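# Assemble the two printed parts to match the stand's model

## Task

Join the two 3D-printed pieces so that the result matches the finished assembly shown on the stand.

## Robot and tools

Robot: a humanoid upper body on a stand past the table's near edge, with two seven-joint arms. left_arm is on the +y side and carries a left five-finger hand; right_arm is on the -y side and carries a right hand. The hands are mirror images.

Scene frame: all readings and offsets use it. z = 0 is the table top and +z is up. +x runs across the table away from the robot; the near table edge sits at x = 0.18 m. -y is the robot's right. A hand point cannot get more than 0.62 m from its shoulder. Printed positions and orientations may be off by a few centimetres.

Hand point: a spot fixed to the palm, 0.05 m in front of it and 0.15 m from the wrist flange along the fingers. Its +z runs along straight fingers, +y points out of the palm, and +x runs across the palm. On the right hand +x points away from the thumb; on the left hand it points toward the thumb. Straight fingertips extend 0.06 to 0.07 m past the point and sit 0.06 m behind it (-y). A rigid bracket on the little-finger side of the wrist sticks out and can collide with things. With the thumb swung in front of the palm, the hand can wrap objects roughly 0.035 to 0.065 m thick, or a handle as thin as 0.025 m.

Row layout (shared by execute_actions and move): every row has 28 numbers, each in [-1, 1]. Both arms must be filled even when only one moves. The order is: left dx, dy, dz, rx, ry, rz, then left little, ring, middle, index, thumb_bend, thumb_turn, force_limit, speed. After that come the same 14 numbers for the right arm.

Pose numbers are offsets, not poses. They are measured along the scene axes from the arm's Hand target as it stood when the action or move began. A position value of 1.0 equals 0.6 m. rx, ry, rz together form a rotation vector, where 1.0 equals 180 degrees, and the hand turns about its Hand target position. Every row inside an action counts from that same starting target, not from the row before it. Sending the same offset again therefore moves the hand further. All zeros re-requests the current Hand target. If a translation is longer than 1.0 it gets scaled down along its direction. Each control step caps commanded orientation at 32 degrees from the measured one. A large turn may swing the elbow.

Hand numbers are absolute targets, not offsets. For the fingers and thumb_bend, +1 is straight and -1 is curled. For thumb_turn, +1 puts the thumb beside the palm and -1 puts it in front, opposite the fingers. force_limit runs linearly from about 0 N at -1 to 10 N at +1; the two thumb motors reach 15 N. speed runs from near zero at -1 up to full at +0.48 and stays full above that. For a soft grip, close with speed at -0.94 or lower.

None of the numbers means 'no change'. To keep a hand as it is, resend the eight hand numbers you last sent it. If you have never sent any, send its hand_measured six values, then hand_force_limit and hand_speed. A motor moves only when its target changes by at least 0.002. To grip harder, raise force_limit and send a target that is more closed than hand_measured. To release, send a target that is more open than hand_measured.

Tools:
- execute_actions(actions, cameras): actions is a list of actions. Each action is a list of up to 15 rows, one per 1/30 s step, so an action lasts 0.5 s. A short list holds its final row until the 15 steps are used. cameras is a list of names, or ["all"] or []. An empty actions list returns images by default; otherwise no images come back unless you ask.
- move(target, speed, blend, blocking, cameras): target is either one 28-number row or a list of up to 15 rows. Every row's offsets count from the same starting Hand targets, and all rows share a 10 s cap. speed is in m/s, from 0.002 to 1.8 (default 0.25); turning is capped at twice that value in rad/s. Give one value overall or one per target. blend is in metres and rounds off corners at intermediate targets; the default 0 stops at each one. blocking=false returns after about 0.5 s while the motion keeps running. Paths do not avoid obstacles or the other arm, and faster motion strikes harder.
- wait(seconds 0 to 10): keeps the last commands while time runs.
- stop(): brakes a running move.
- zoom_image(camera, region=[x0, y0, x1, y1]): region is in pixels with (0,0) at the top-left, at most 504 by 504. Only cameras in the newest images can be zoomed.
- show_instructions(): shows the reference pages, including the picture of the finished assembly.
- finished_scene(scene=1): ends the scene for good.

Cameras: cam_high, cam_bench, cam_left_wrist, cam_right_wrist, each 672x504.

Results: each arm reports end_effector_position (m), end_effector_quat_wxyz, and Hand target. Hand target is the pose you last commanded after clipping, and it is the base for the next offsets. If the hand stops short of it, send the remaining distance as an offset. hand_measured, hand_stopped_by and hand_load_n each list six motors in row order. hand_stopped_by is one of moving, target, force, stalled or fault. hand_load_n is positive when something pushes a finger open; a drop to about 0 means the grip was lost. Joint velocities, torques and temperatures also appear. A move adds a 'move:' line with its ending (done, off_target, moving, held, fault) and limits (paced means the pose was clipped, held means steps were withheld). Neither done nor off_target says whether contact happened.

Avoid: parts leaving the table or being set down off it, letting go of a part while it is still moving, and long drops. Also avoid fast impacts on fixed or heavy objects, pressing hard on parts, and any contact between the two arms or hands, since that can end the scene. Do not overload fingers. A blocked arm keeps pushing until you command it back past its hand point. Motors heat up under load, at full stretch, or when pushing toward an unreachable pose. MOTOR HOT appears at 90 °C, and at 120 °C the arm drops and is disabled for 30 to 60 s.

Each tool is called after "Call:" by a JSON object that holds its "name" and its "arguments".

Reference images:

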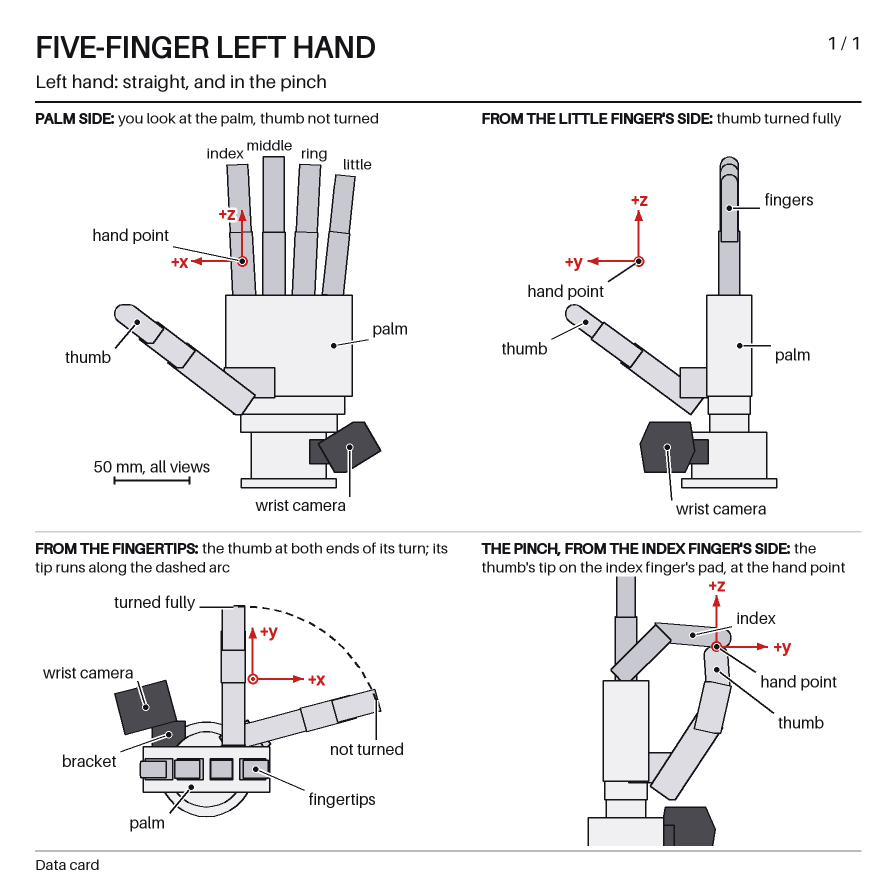

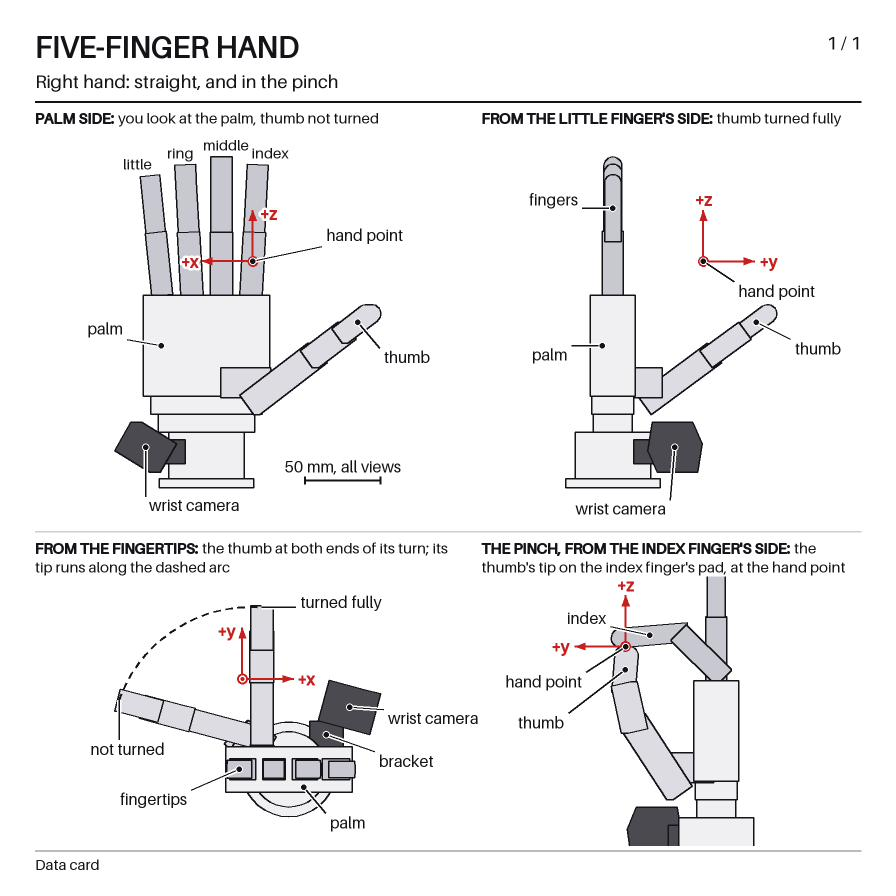

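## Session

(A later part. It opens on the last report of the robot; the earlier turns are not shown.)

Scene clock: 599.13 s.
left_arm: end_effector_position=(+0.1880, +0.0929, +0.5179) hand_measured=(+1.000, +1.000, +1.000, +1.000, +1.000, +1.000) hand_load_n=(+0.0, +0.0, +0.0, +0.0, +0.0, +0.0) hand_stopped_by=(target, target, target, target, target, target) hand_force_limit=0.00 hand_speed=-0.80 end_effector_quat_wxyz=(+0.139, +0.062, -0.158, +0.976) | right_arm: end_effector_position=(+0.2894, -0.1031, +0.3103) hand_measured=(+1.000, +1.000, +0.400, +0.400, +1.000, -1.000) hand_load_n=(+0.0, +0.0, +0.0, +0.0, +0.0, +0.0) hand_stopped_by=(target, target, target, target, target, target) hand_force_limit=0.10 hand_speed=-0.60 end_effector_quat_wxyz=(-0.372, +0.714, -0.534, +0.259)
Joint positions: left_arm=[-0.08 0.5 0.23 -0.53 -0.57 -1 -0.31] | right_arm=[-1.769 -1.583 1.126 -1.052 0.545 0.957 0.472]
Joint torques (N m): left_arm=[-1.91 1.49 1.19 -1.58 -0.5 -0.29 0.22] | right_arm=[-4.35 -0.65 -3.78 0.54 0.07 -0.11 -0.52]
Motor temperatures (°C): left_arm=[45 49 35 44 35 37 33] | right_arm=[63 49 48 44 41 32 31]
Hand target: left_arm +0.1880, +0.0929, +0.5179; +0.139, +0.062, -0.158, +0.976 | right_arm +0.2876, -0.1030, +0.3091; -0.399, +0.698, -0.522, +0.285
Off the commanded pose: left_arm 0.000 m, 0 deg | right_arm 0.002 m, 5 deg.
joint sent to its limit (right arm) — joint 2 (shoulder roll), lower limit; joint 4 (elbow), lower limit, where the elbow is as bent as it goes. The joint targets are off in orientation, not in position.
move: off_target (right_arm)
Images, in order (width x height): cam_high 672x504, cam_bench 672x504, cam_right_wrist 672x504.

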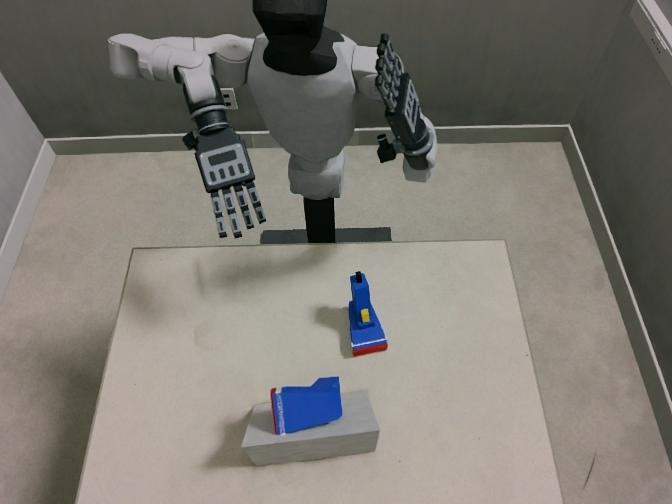

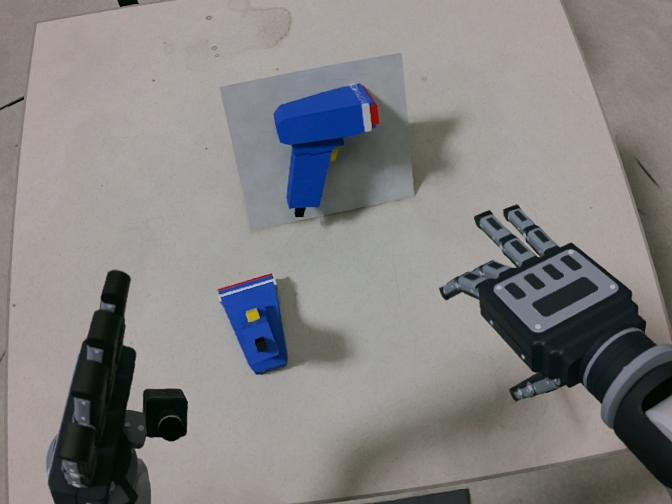

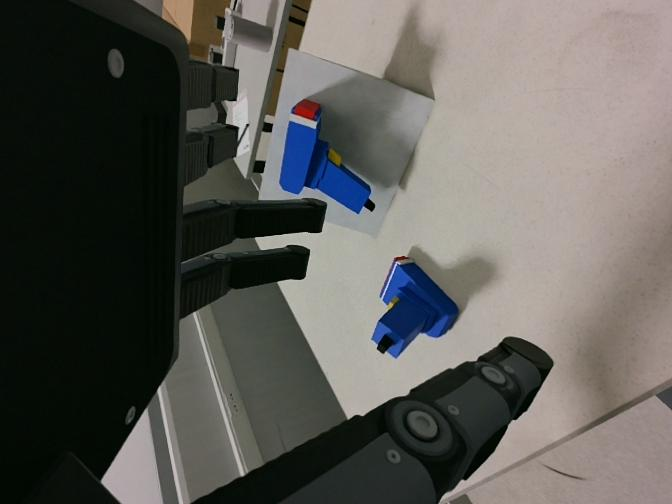

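Call:
{"name": "move", "arguments": {"target": [[0,0,0,0,0,0,1,1,1,1,1,1,0,-0.8,0.1167,0.352,-0.1,0,0,0,1,1,0.4,0.4,1,-1,0.1,-0.6],[0,0,0,0,0,0,1,1,1,1,1,1,0,-0.8,0.1167,0.352,-0.33,0,0,0,1,1,0.4,0.4,1,-1,0.1,-0.6]], "speed": [0.35,0.15], "cameras": ["cam_high","cam_bench","cam_right_wrist"]}}

Scene clock: 646.87 s.
left_arm: end_effector_position=(+0.1880, +0.0929, +0.5179) hand_measured=(+1.000, +1.000, +1.000, +1.000, +1.000, +1.000) hand_load_n=(+0.5, +0.0, +0.0, +0.0, +0.0, +0.0) hand_stopped_by=(target, target, target, target, target, target) hand_force_limit=0.00 hand_speed=-0.80 end_effector_quat_wxyz=(+0.139, +0.062, -0.158, +0.976) | right_arm: end_effector_position=(+0.3588, +0.1084, +0.1139) hand_measured=(+1.000, +1.000, +0.400, +0.400, +1.000, -1.000) hand_load_n=(+0.0, +0.0, +0.0, +0.0, +0.0, +0.0) hand_stopped_by=(target, target, target, target, target, target) hand_force_limit=0.10 hand_speed=-0.60 end_effector_quat_wxyz=(-0.421, +0.702, -0.511, +0.262)
Joint positions: left_arm=[-0.08 0.5 0.23 -0.53 -0.57 -1 -0.31] | right_arm=[-1.361 0.012 1.609 0.206 0.273 1.093 -0.253]
Joint torques (N m): left_arm=[-1.91 1.5 1.2 -1.58 -0.5 -0.29 0.22] | right_arm=[-6.84 0.72 -3.89 -0.37 0.22 0.07 -0.55]
Motor temperatures (°C): left_arm=[45 49 35 44 35 37 33] | right_arm=[53 48 48 44 41 31 31]
Hand target: left_arm +0.1880, +0.0929, +0.5179; +0.139, +0.062, -0.158, +0.976 | right_arm +0.3577, +0.1082, +0.1111; -0.399, +0.698, -0.522, +0.285
Off the commanded pose: left_arm 0.000 m, 0 deg | right_arm 0.003 m, 4 deg.
joint sent to its limit (right arm) — joint 2 (shoulder roll), upper limit. The joint targets are off in orientation, not in position.
move: off_target (right_arm)
Images, in order (width x height): cam_high 672x504, cam_bench 672x504, cam_right_wrist 672x504.

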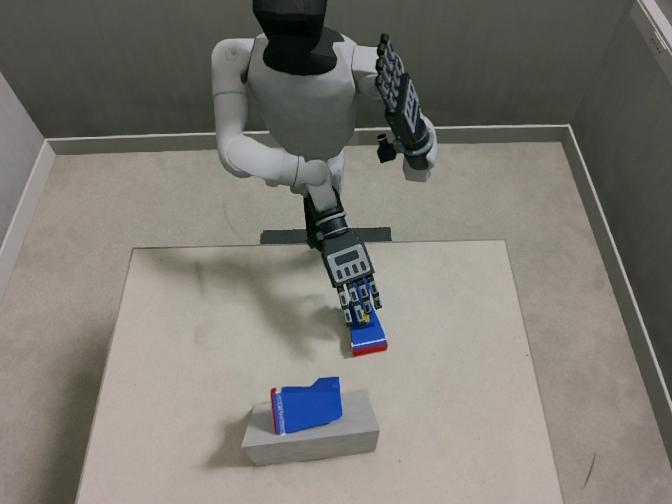

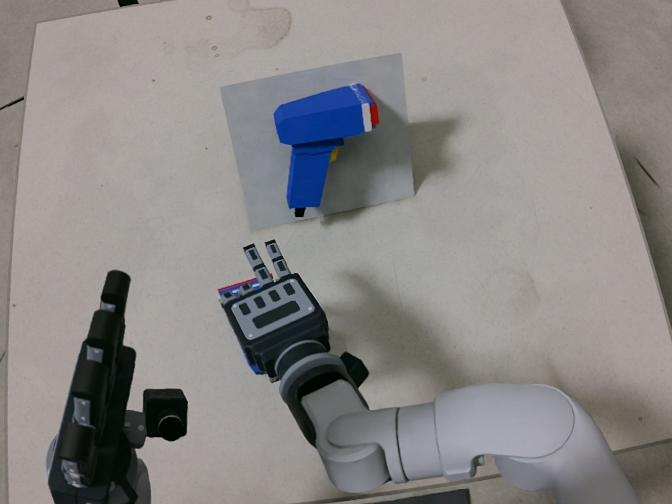

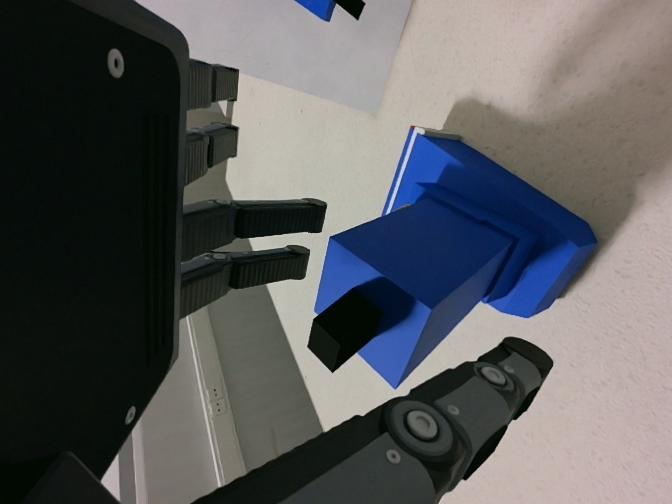

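Call:
{"name": "move", "arguments": {"target": [[0,0,0,0,0,0,1,1,1,1,1,1,0,-0.8,0,0,-0.015,0,0,0,1,1,0.4,0.4,1,-1,0.1,-0.6],[0,0,0,0,0,0,1,1,1,1,1,1,0,-0.8,0,0,-0.015,0,0,0,1,1,-0.1,-0.1,0.3,-1,-0.85,-0.75],[0,0,0,0,0,0,1,1,1,1,1,1,0,-0.8,0,0,-0.015,0,0,0,1,1,-0.5,-0.5,0.0,-1,0.2,-0.75]], "speed": 0.08, "cameras": ["cam_high","cam_right_wrist"]}}

Scene clock: 657.77 s.
left_arm: end_effector_position=(+0.1880, +0.0929, +0.5179) hand_measured=(+1.000, +1.000, +1.000, +1.000, +1.000, +1.000) hand_load_n=(+0.0, +0.0, +0.0, +0.0, +0.0, +0.0) hand_stopped_by=(target, target, target, target, target, target) hand_force_limit=0.00 hand_speed=-0.80 end_effector_quat_wxyz=(+0.139, +0.062, -0.158, +0.976) | right_arm: end_effector_position=(+0.3608, +0.1090, +0.1072) hand_measured=(+1.000, +1.000, -0.028, -0.056, +0.726, -1.000) hand_load_n=(+0.0, +0.0, +10.5, +2.5, +10.5, +0.0) hand_stopped_by=(target, target, force, force, force, target) hand_force_limit=0.20 hand_speed=-0.75 end_effector_quat_wxyz=(-0.428, +0.701, -0.507, +0.260)
Joint positions: left_arm=[-0.08 0.5 0.23 -0.53 -0.57 -1 -0.31] | right_arm=[-1.298 0.012 1.594 0.247 0.157 1.048 -0.208]
Joint torques (N m): left_arm=[-1.91 1.49 1.19 -1.58 -0.5 -0.29 0.22] | right_arm=[-6.58 0.87 -3.41 -0.51 0.13 0.04 -0.42]
Motor temperatures (°C): left_arm=[45 49 35 44 35 37 33] | right_arm=[55 48 47 44 41 31 31]
Hand target: left_arm +0.1880, +0.0929, +0.5179; +0.139, +0.062, -0.158, +0.976 | right_arm +0.3577, +0.1082, +0.1021; -0.399, +0.698, -0.522, +0.285
Off the commanded pose: left_arm 0.000 m, 0 deg | right_arm 0.006 m, 5 deg.
joint sent to its limit (right arm) — joint 2 (shoulder roll), upper limit. The joint targets are off in orientation, not in position.
move: off_target (right_arm); target 2's new numbers were sent with right_arm's hand 0.004 m and 5 deg from that target; target 3's new numbers were sent with right_arm's hand 0.004 m and 5 deg from that target
Images, in order (width x height): cam_high 672x504, cam_right_wrist 672x504.

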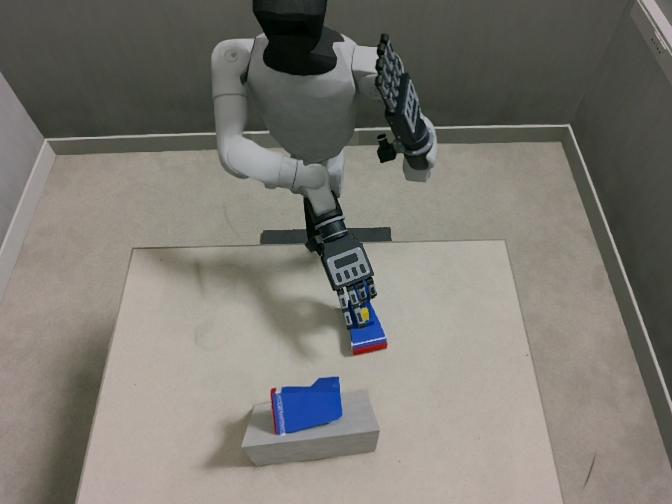

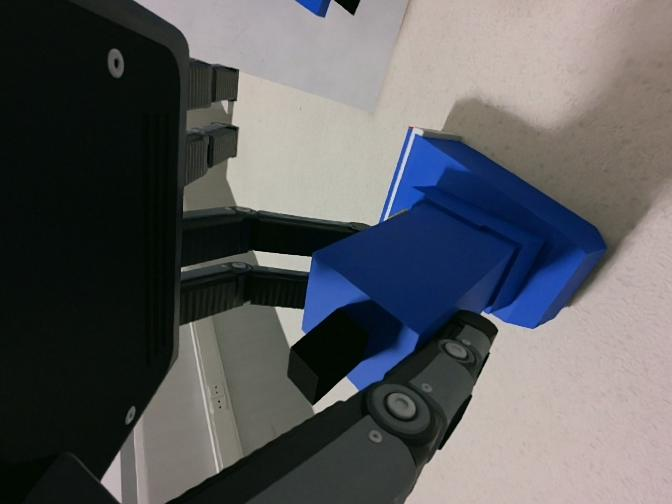

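Call:
{"name": "move", "arguments": {"target": [[0,0,0,0,0,0,1,1,1,1,1,1,0,-0.8,-0.005,0.004,-0.012,0,0,-0.02,1,1,-0.5,-0.5,0.0,-1,0.2,-0.75],[0,0,0,0,0,0,1,1,1,1,1,1,0,-0.8,-0.02,-0.002,-0.045,0,0,-0.028,1,1,-0.5,-0.5,0.0,-1,0.2,-0.75]], "speed": 0.05, "cameras": ["cam_high","cam_right_wrist"]}}

Call:
{"name": "zoom_image", "arguments": {"camera": "cam_high", "region": [325, 270, 405, 360]}}

Call:
{"name": "zoom_image", "arguments": {"camera": "cam_right_wrist", "region": [380, 130, 630, 380]}}

Scene clock: 667.70 s.
left_arm: end_effector_position=(+0.1880, +0.0929, +0.5179) hand_measured=(+1.000, +1.000, +1.000, +1.000, +1.000, +1.000) hand_load_n=(+0.0, +0.0, +0.0, +0.0, +0.0, +0.0) hand_stopped_by=(target, target, target, target, target, target) hand_force_limit=0.00 hand_speed=-0.80 end_effector_quat_wxyz=(+0.139, +0.062, -0.158, +0.976) | right_arm: end_effector_position=(+0.3635, +0.1153, +0.1049) hand_measured=(+1.000, +1.000, -0.030, -0.056, +0.726, -1.000) hand_load_n=(+0.0, +0.0, +4.5, +0.5, +7.5, +1.0) hand_stopped_by=(target, target, force, force, force, target) hand_force_limit=0.20 hand_speed=-0.75 end_effector_quat_wxyz=(-0.469, +0.669, -0.514, +0.262)
Joint positions: left_arm=[-0.08 0.5 0.23 -0.53 -0.57 -1 -0.31] | right_arm=[-1.21 0.014 1.584 0.285 0.141 0.984 -0.346]
Joint torques (N m): left_arm=[-1.92 1.49 1.19 -1.58 -0.51 -0.29 0.22] | right_arm=[-3.28 1.02 -0.47 0.48 1.28 -0.17 0.36]
Hand target: left_arm +0.1880, +0.0929, +0.5179; +0.139, +0.062, -0.158, +0.976 | right_arm +0.3457, +0.1070, +0.0751; -0.386, +0.674, -0.552, +0.302
Off the commanded pose: left_arm 0.000 m, 0 deg | right_arm 0.036 m, 11 deg.
joint sent to its limit (right arm) — joint 2 (shoulder roll), upper limit. The joint targets are off in position and orientation.
move: off_target (right_arm)
Images, in order (width x height): cam_high 672x504, cam_right_wrist 672x504.

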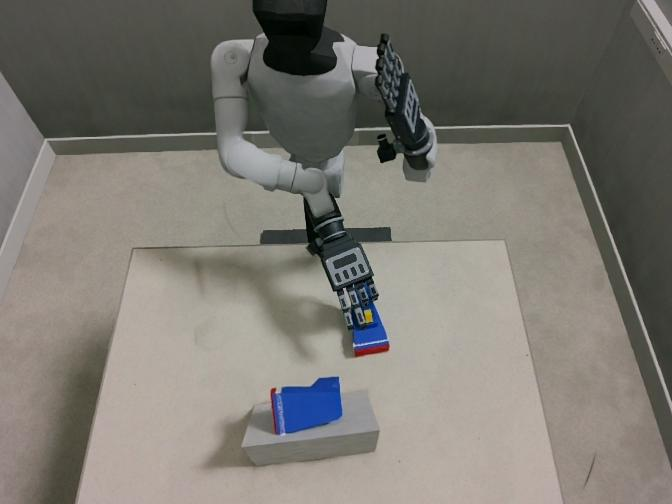

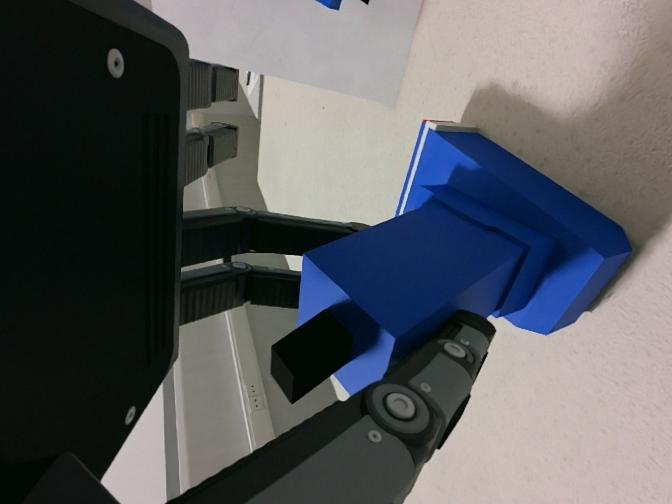

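Scaled by 5.600 from the camera's 672x504 image, which has a finer 960x720 frame.

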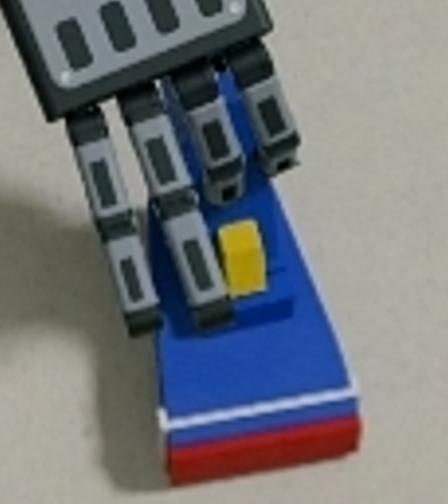

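Scaled by 2.016 from the camera's 672x504 image, which has a finer 960x720 frame.

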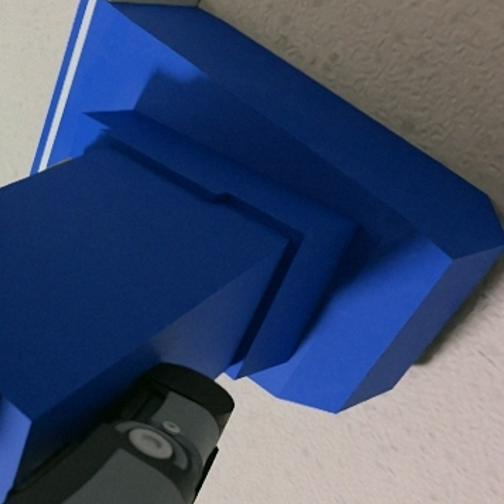

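Call:
{"name": "move", "arguments": {"target": [[0,0,0,0,0,0,1,1,1,1,1,1,0,-0.8,0.03,0.01,0.05,0.0,0,0.01,1,1,-0.5,-0.5,0.0,-1,0.2,-0.75],[0,0,0,0,0,0,1,1,1,1,1,1,0,-0.8,0.03,-0.025,0.05,0.0,0,0.01,1,1,-0.5,-0.5,0.0,-1,0.2,-0.75]], "speed": 0.06, "cameras": ["cam_high","cam_right_wrist"]}}

Call:
{"name": "zoom_image", "arguments": {"camera": "cam_high", "region": [325, 270, 405, 360]}}

Call:
{"name": "zoom_image", "arguments": {"camera": "cam_right_wrist", "region": [380, 130, 630, 380]}}

Scene clock: 682.10 s.
left_arm: end_effector_position=(+0.1880, +0.0929, +0.5179) hand_measured=(+1.000, +1.000, +1.000, +1.000, +1.000, +1.000) hand_load_n=(+0.0, +0.0, +0.0, +0.0, +0.0, +0.0) hand_stopped_by=(target, target, target, target, target, target) hand_force_limit=0.00 hand_speed=-0.80 end_effector_quat_wxyz=(+0.139, +0.062, -0.158, +0.976) | right_arm: end_effector_position=(+0.3662, +0.0947, +0.1084) hand_measured=(+1.000, +1.000, -0.030, -0.056, +0.726, -1.000) hand_load_n=(+0.0, +0.0, +5.5, +0.5, +8.5, +0.0) hand_stopped_by=(target, target, force, force, force, target) hand_force_limit=0.20 hand_speed=-0.75 end_effector_quat_wxyz=(-0.413, +0.682, -0.532, +0.285)
Joint positions: left_arm=[-0.08 0.5 0.23 -0.53 -0.57 -1 -0.31] | right_arm=[-1.272 0.016 1.558 0.221 0.15 1.158 -0.225]
Joint torques (N m): left_arm=[-1.92 1.49 1.19 -1.58 -0.5 -0.29 0.23] | right_arm=[-8.88 0.57 -2.84 -1.39 1.13 0.44 -0.23]
Hand target: left_arm +0.1880, +0.0929, +0.5179; +0.139, +0.062, -0.158, +0.976 | right_arm +0.3637, +0.0920, +0.1051; -0.391, +0.683, -0.542, +0.296
Off the commanded pose: left_arm 0.000 m, 0 deg | right_arm 0.005 m, 3 deg.
joint read past its limit (right arm) — joint 2 (shoulder roll), upper limit.
joint sent to its limit (right arm) — joint 2 (shoulder roll), upper limit. The joint targets still meet the commanded pose.
move: off_target (right_arm)
Images, in order (width x height): cam_high 672x504, cam_right_wrist 672x504.

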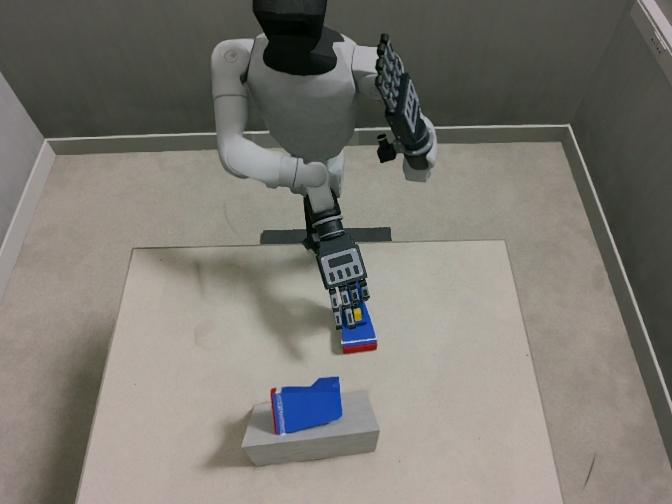

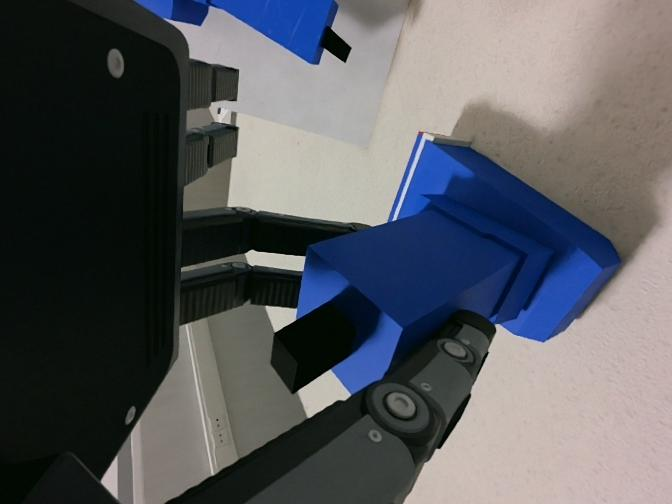

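Scaled by 5.600 from the camera's 672x504 image, which has a finer 960x720 frame.

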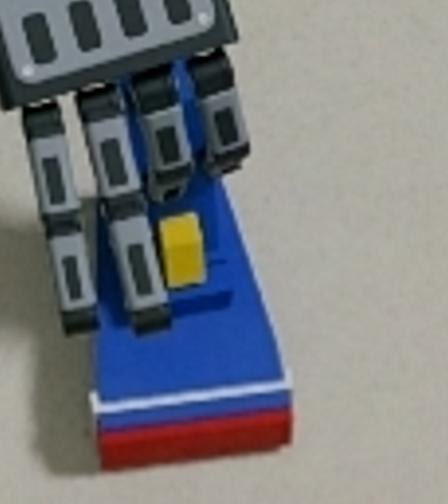

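Scaled by 2.016 from the camera's 672x504 image, which has a finer 960x720 frame.

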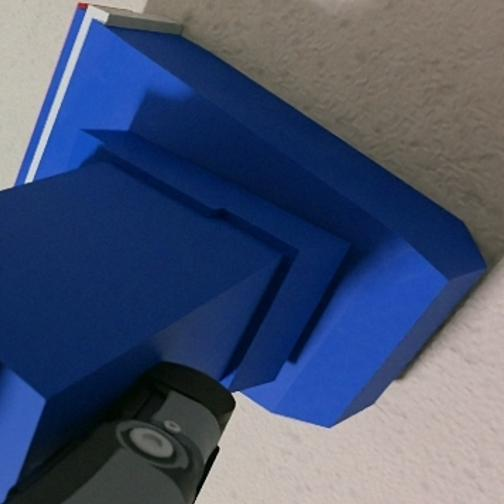

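Call:
{"name": "move", "arguments": {"target": [[0,0,0,0,0,0,1,1,1,1,1,1,0,-0.8,-0.012,0.0,-0.025,0.0,0,0,1,1,-0.5,-0.5,0.0,-1,0.2,-0.75],[0,0,0,0,0,0,1,1,1,1,1,1,0,-0.8,-0.012,0.0,-0.025,0.0,0,0,1,1,0.05,0.05,0.8,-1,0.2,-0.8],[0,0,0,0,0,0,1,1,1,1,1,1,0,-0.8,-0.006,0.0,-0.005,0.0,0,0,1,1,0.4,0.4,1,-1,0.2,-0.5],[0,0,0,0,0,0,1,1,1,1,1,1,0,-0.8,-0.006,0.0,0.2,0.0,0,0,1,1,0.4,0.4,1,-1,0.2,-0.5]], "speed": [0.05,0.05,0.05,0.2], "cameras": ["cam_high","cam_right_wrist"]}}

Call:
{"name": "move", "arguments": {"target": [0,0,0,0,0,0,1,1,1,1,1,1,0,-0.8,-0.12,-0.35,0.1,0,0,0,1,1,0.4,0.4,1,-1,0.2,-0.5], "speed": 0.4, "cameras": ["cam_high","cam_bench","cam_right_wrist"]}}

Call:
{"name": "zoom_image", "arguments": {"camera": "cam_high", "region": [320, 270, 400, 360]}}

Call:
{"name": "zoom_image", "arguments": {"camera": "cam_bench", "region": [200, 260, 330, 390]}}

Call:
{"name": "zoom_image", "arguments": {"camera": "cam_right_wrist", "region": [360, 240, 490, 370]}}

Scene clock: 703.73 s.
left_arm: end_effector_position=(+0.1880, +0.0929, +0.5179) hand_measured=(+1.000, +1.000, +1.000, +1.000, +1.000, +1.000) hand_load_n=(+0.0, +0.0, +0.0, +0.0, -0.5, +0.0) hand_stopped_by=(target, target, target, target, target, target) hand_force_limit=0.00 hand_speed=-0.80 end_effector_quat_wxyz=(+0.139, +0.062, -0.158, +0.976) | right_arm: end_effector_position=(+0.3596, +0.0924, +0.2226) hand_measured=(+1.000, +1.000, +0.400, +0.400, +1.000, -1.000) hand_load_n=(+0.0, +0.0, +0.0, +0.0, +0.0, +0.0) hand_stopped_by=(target, target, target, target, target, target) hand_force_limit=0.20 hand_speed=-0.50 end_effector_quat_wxyz=(-0.389, +0.683, -0.543, +0.295)
Joint positions: left_arm=[-0.08 0.5 0.23 -0.53 -0.57 -1 -0.31] | right_arm=[-1.648 -0.041 1.335 -0.195 0.242 1.625 0.083]
Joint torques (N m): left_arm=[-1.91 1.49 1.2 -1.58 -0.5 -0.29 0.22] | right_arm=[-9.37 -1.19 -3.74 -1.31 0.34 0.12 -0.53]
Motor temperatures (°C): left_arm=[45 49 35 45 35 37 33] | right_arm=[59 48 47 44 41 31 31]
Hand target: left_arm +0.1880, +0.0929, +0.5179; +0.139, +0.062, -0.158, +0.976 | right_arm +0.3601, +0.0920, +0.2251; -0.391, +0.683, -0.542, +0.296
Off the commanded pose: left_arm 0.000 m, 0 deg | right_arm 0.003 m, 0 deg.
move: done; target 2's new numbers were sent with right_arm's hand 0.020 m and 5 deg from that target
Images, in order (width x height): cam_high 672x504, cam_right_wrist 672x504.

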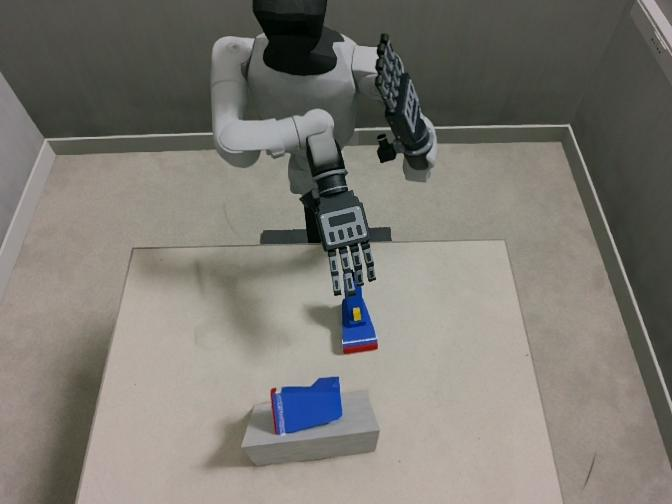

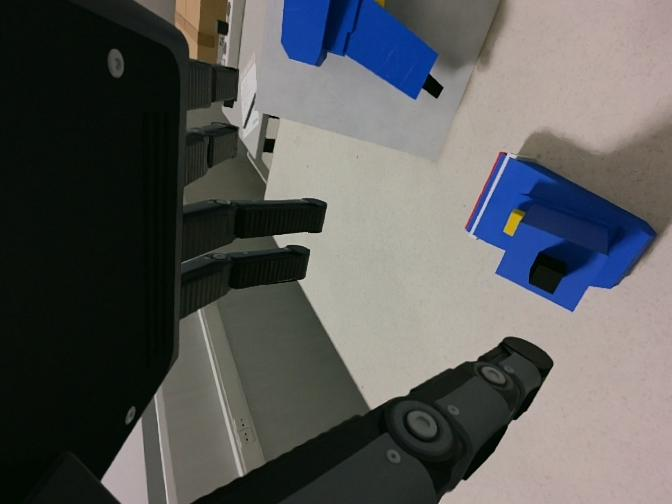

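Scene clock: 705.90 s.
left_arm: end_effector_position=(+0.1880, +0.0929, +0.5179) hand_measured=(+1.000, +1.000, +1.000, +1.000, +1.000, +1.000) hand_load_n=(+0.0, +0.0, +0.0, +0.0, +0.0, +0.0) hand_stopped_by=(target, target, target, target, target, target) hand_force_limit=0.00 hand_speed=-0.80 end_effector_quat_wxyz=(+0.139, +0.062, -0.158, +0.976) | right_arm: end_effector_position=(+0.2903, -0.1196, +0.2845) hand_measured=(+1.000, +1.000, +0.400, +0.400, +1.000, -1.000) hand_load_n=(+0.0, +0.0, +0.0, +0.0, +0.0, +0.0) hand_stopped_by=(target, target, target, target, target, target) hand_force_limit=0.20 hand_speed=-0.50 end_effector_quat_wxyz=(-0.343, +0.704, -0.562, +0.267)
Joint positions: left_arm=[-0.08 0.5 0.23 -0.53 -0.57 -1 -0.31] | right_arm=[-2.064 -1.584 1.598 -1.052 0.626 0.957 0.263]
Joint torques (N m): left_arm=[-1.91 1.49 1.19 -1.59 -0.5 -0.29 0.22] | right_arm=[-7.02 -0.01 -2.79 0.41 0.64 -0.09 -0.65]
Motor temperatures (°C): left_arm=[45 49 35 45 35 37 33] | right_arm=[59 48 47 44 41 31 31]
Hand target: left_arm +0.1880, +0.0929, +0.5179; +0.139, +0.062, -0.158, +0.976 | right_arm +0.2881, -0.1180, +0.2851; -0.391, +0.683, -0.542, +0.296
Off the commanded pose: left_arm 0.000 m, 0 deg | right_arm 0.003 m, 7 deg.
joint sent to its limit (right arm) — joint 2 (shoulder roll), lower limit; joint 4 (elbow), lower limit, where the elbow is as bent as it goes. The joint targets are off in orientation, not in position.
move: off_target (right_arm)
Images, in order (width x height): cam_high 672x504, cam_bench 672x504, cam_right_wrist 672x504.

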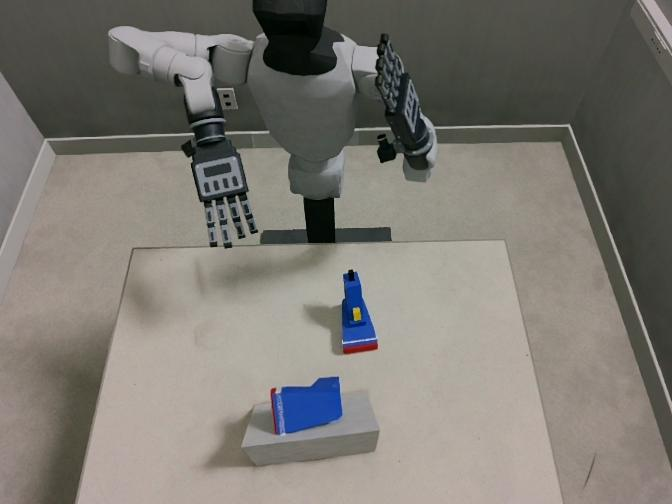

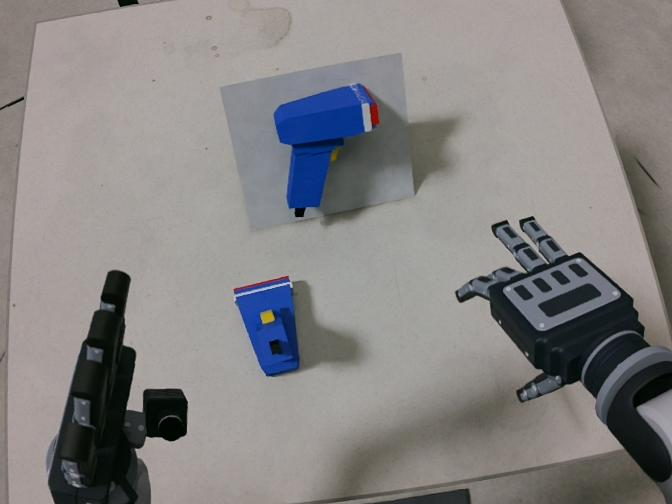

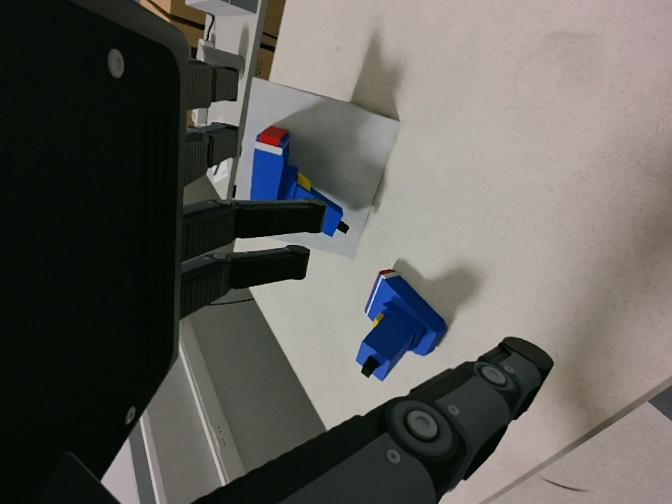

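Scaled by 5.600 from the camera's 672x504 image, which has a finer 960x720 frame.

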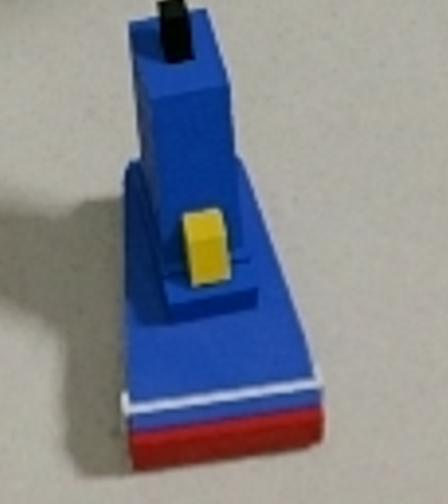

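Scaled by 3.877 from the camera's 672x504 image, which has a finer 960x720 frame.

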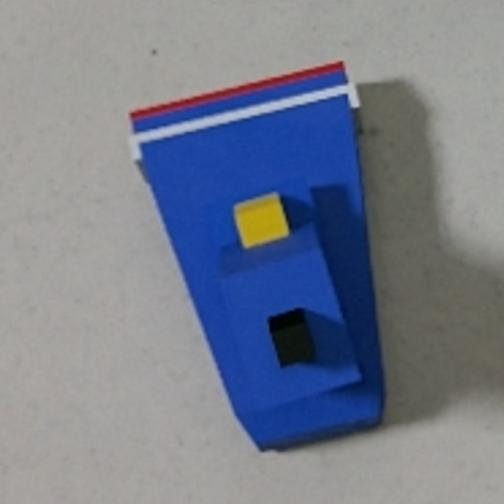

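Scaled by 3.877 from the camera's 672x504 image, which has a finer 960x720 frame.

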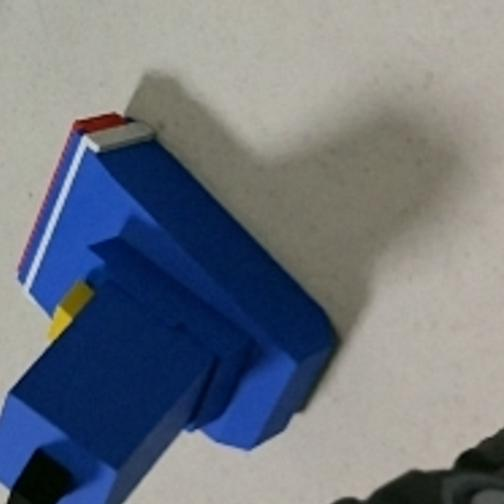

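Call:
{"name": "finished_scene", "arguments": {}}

The scene is finished: the task was done.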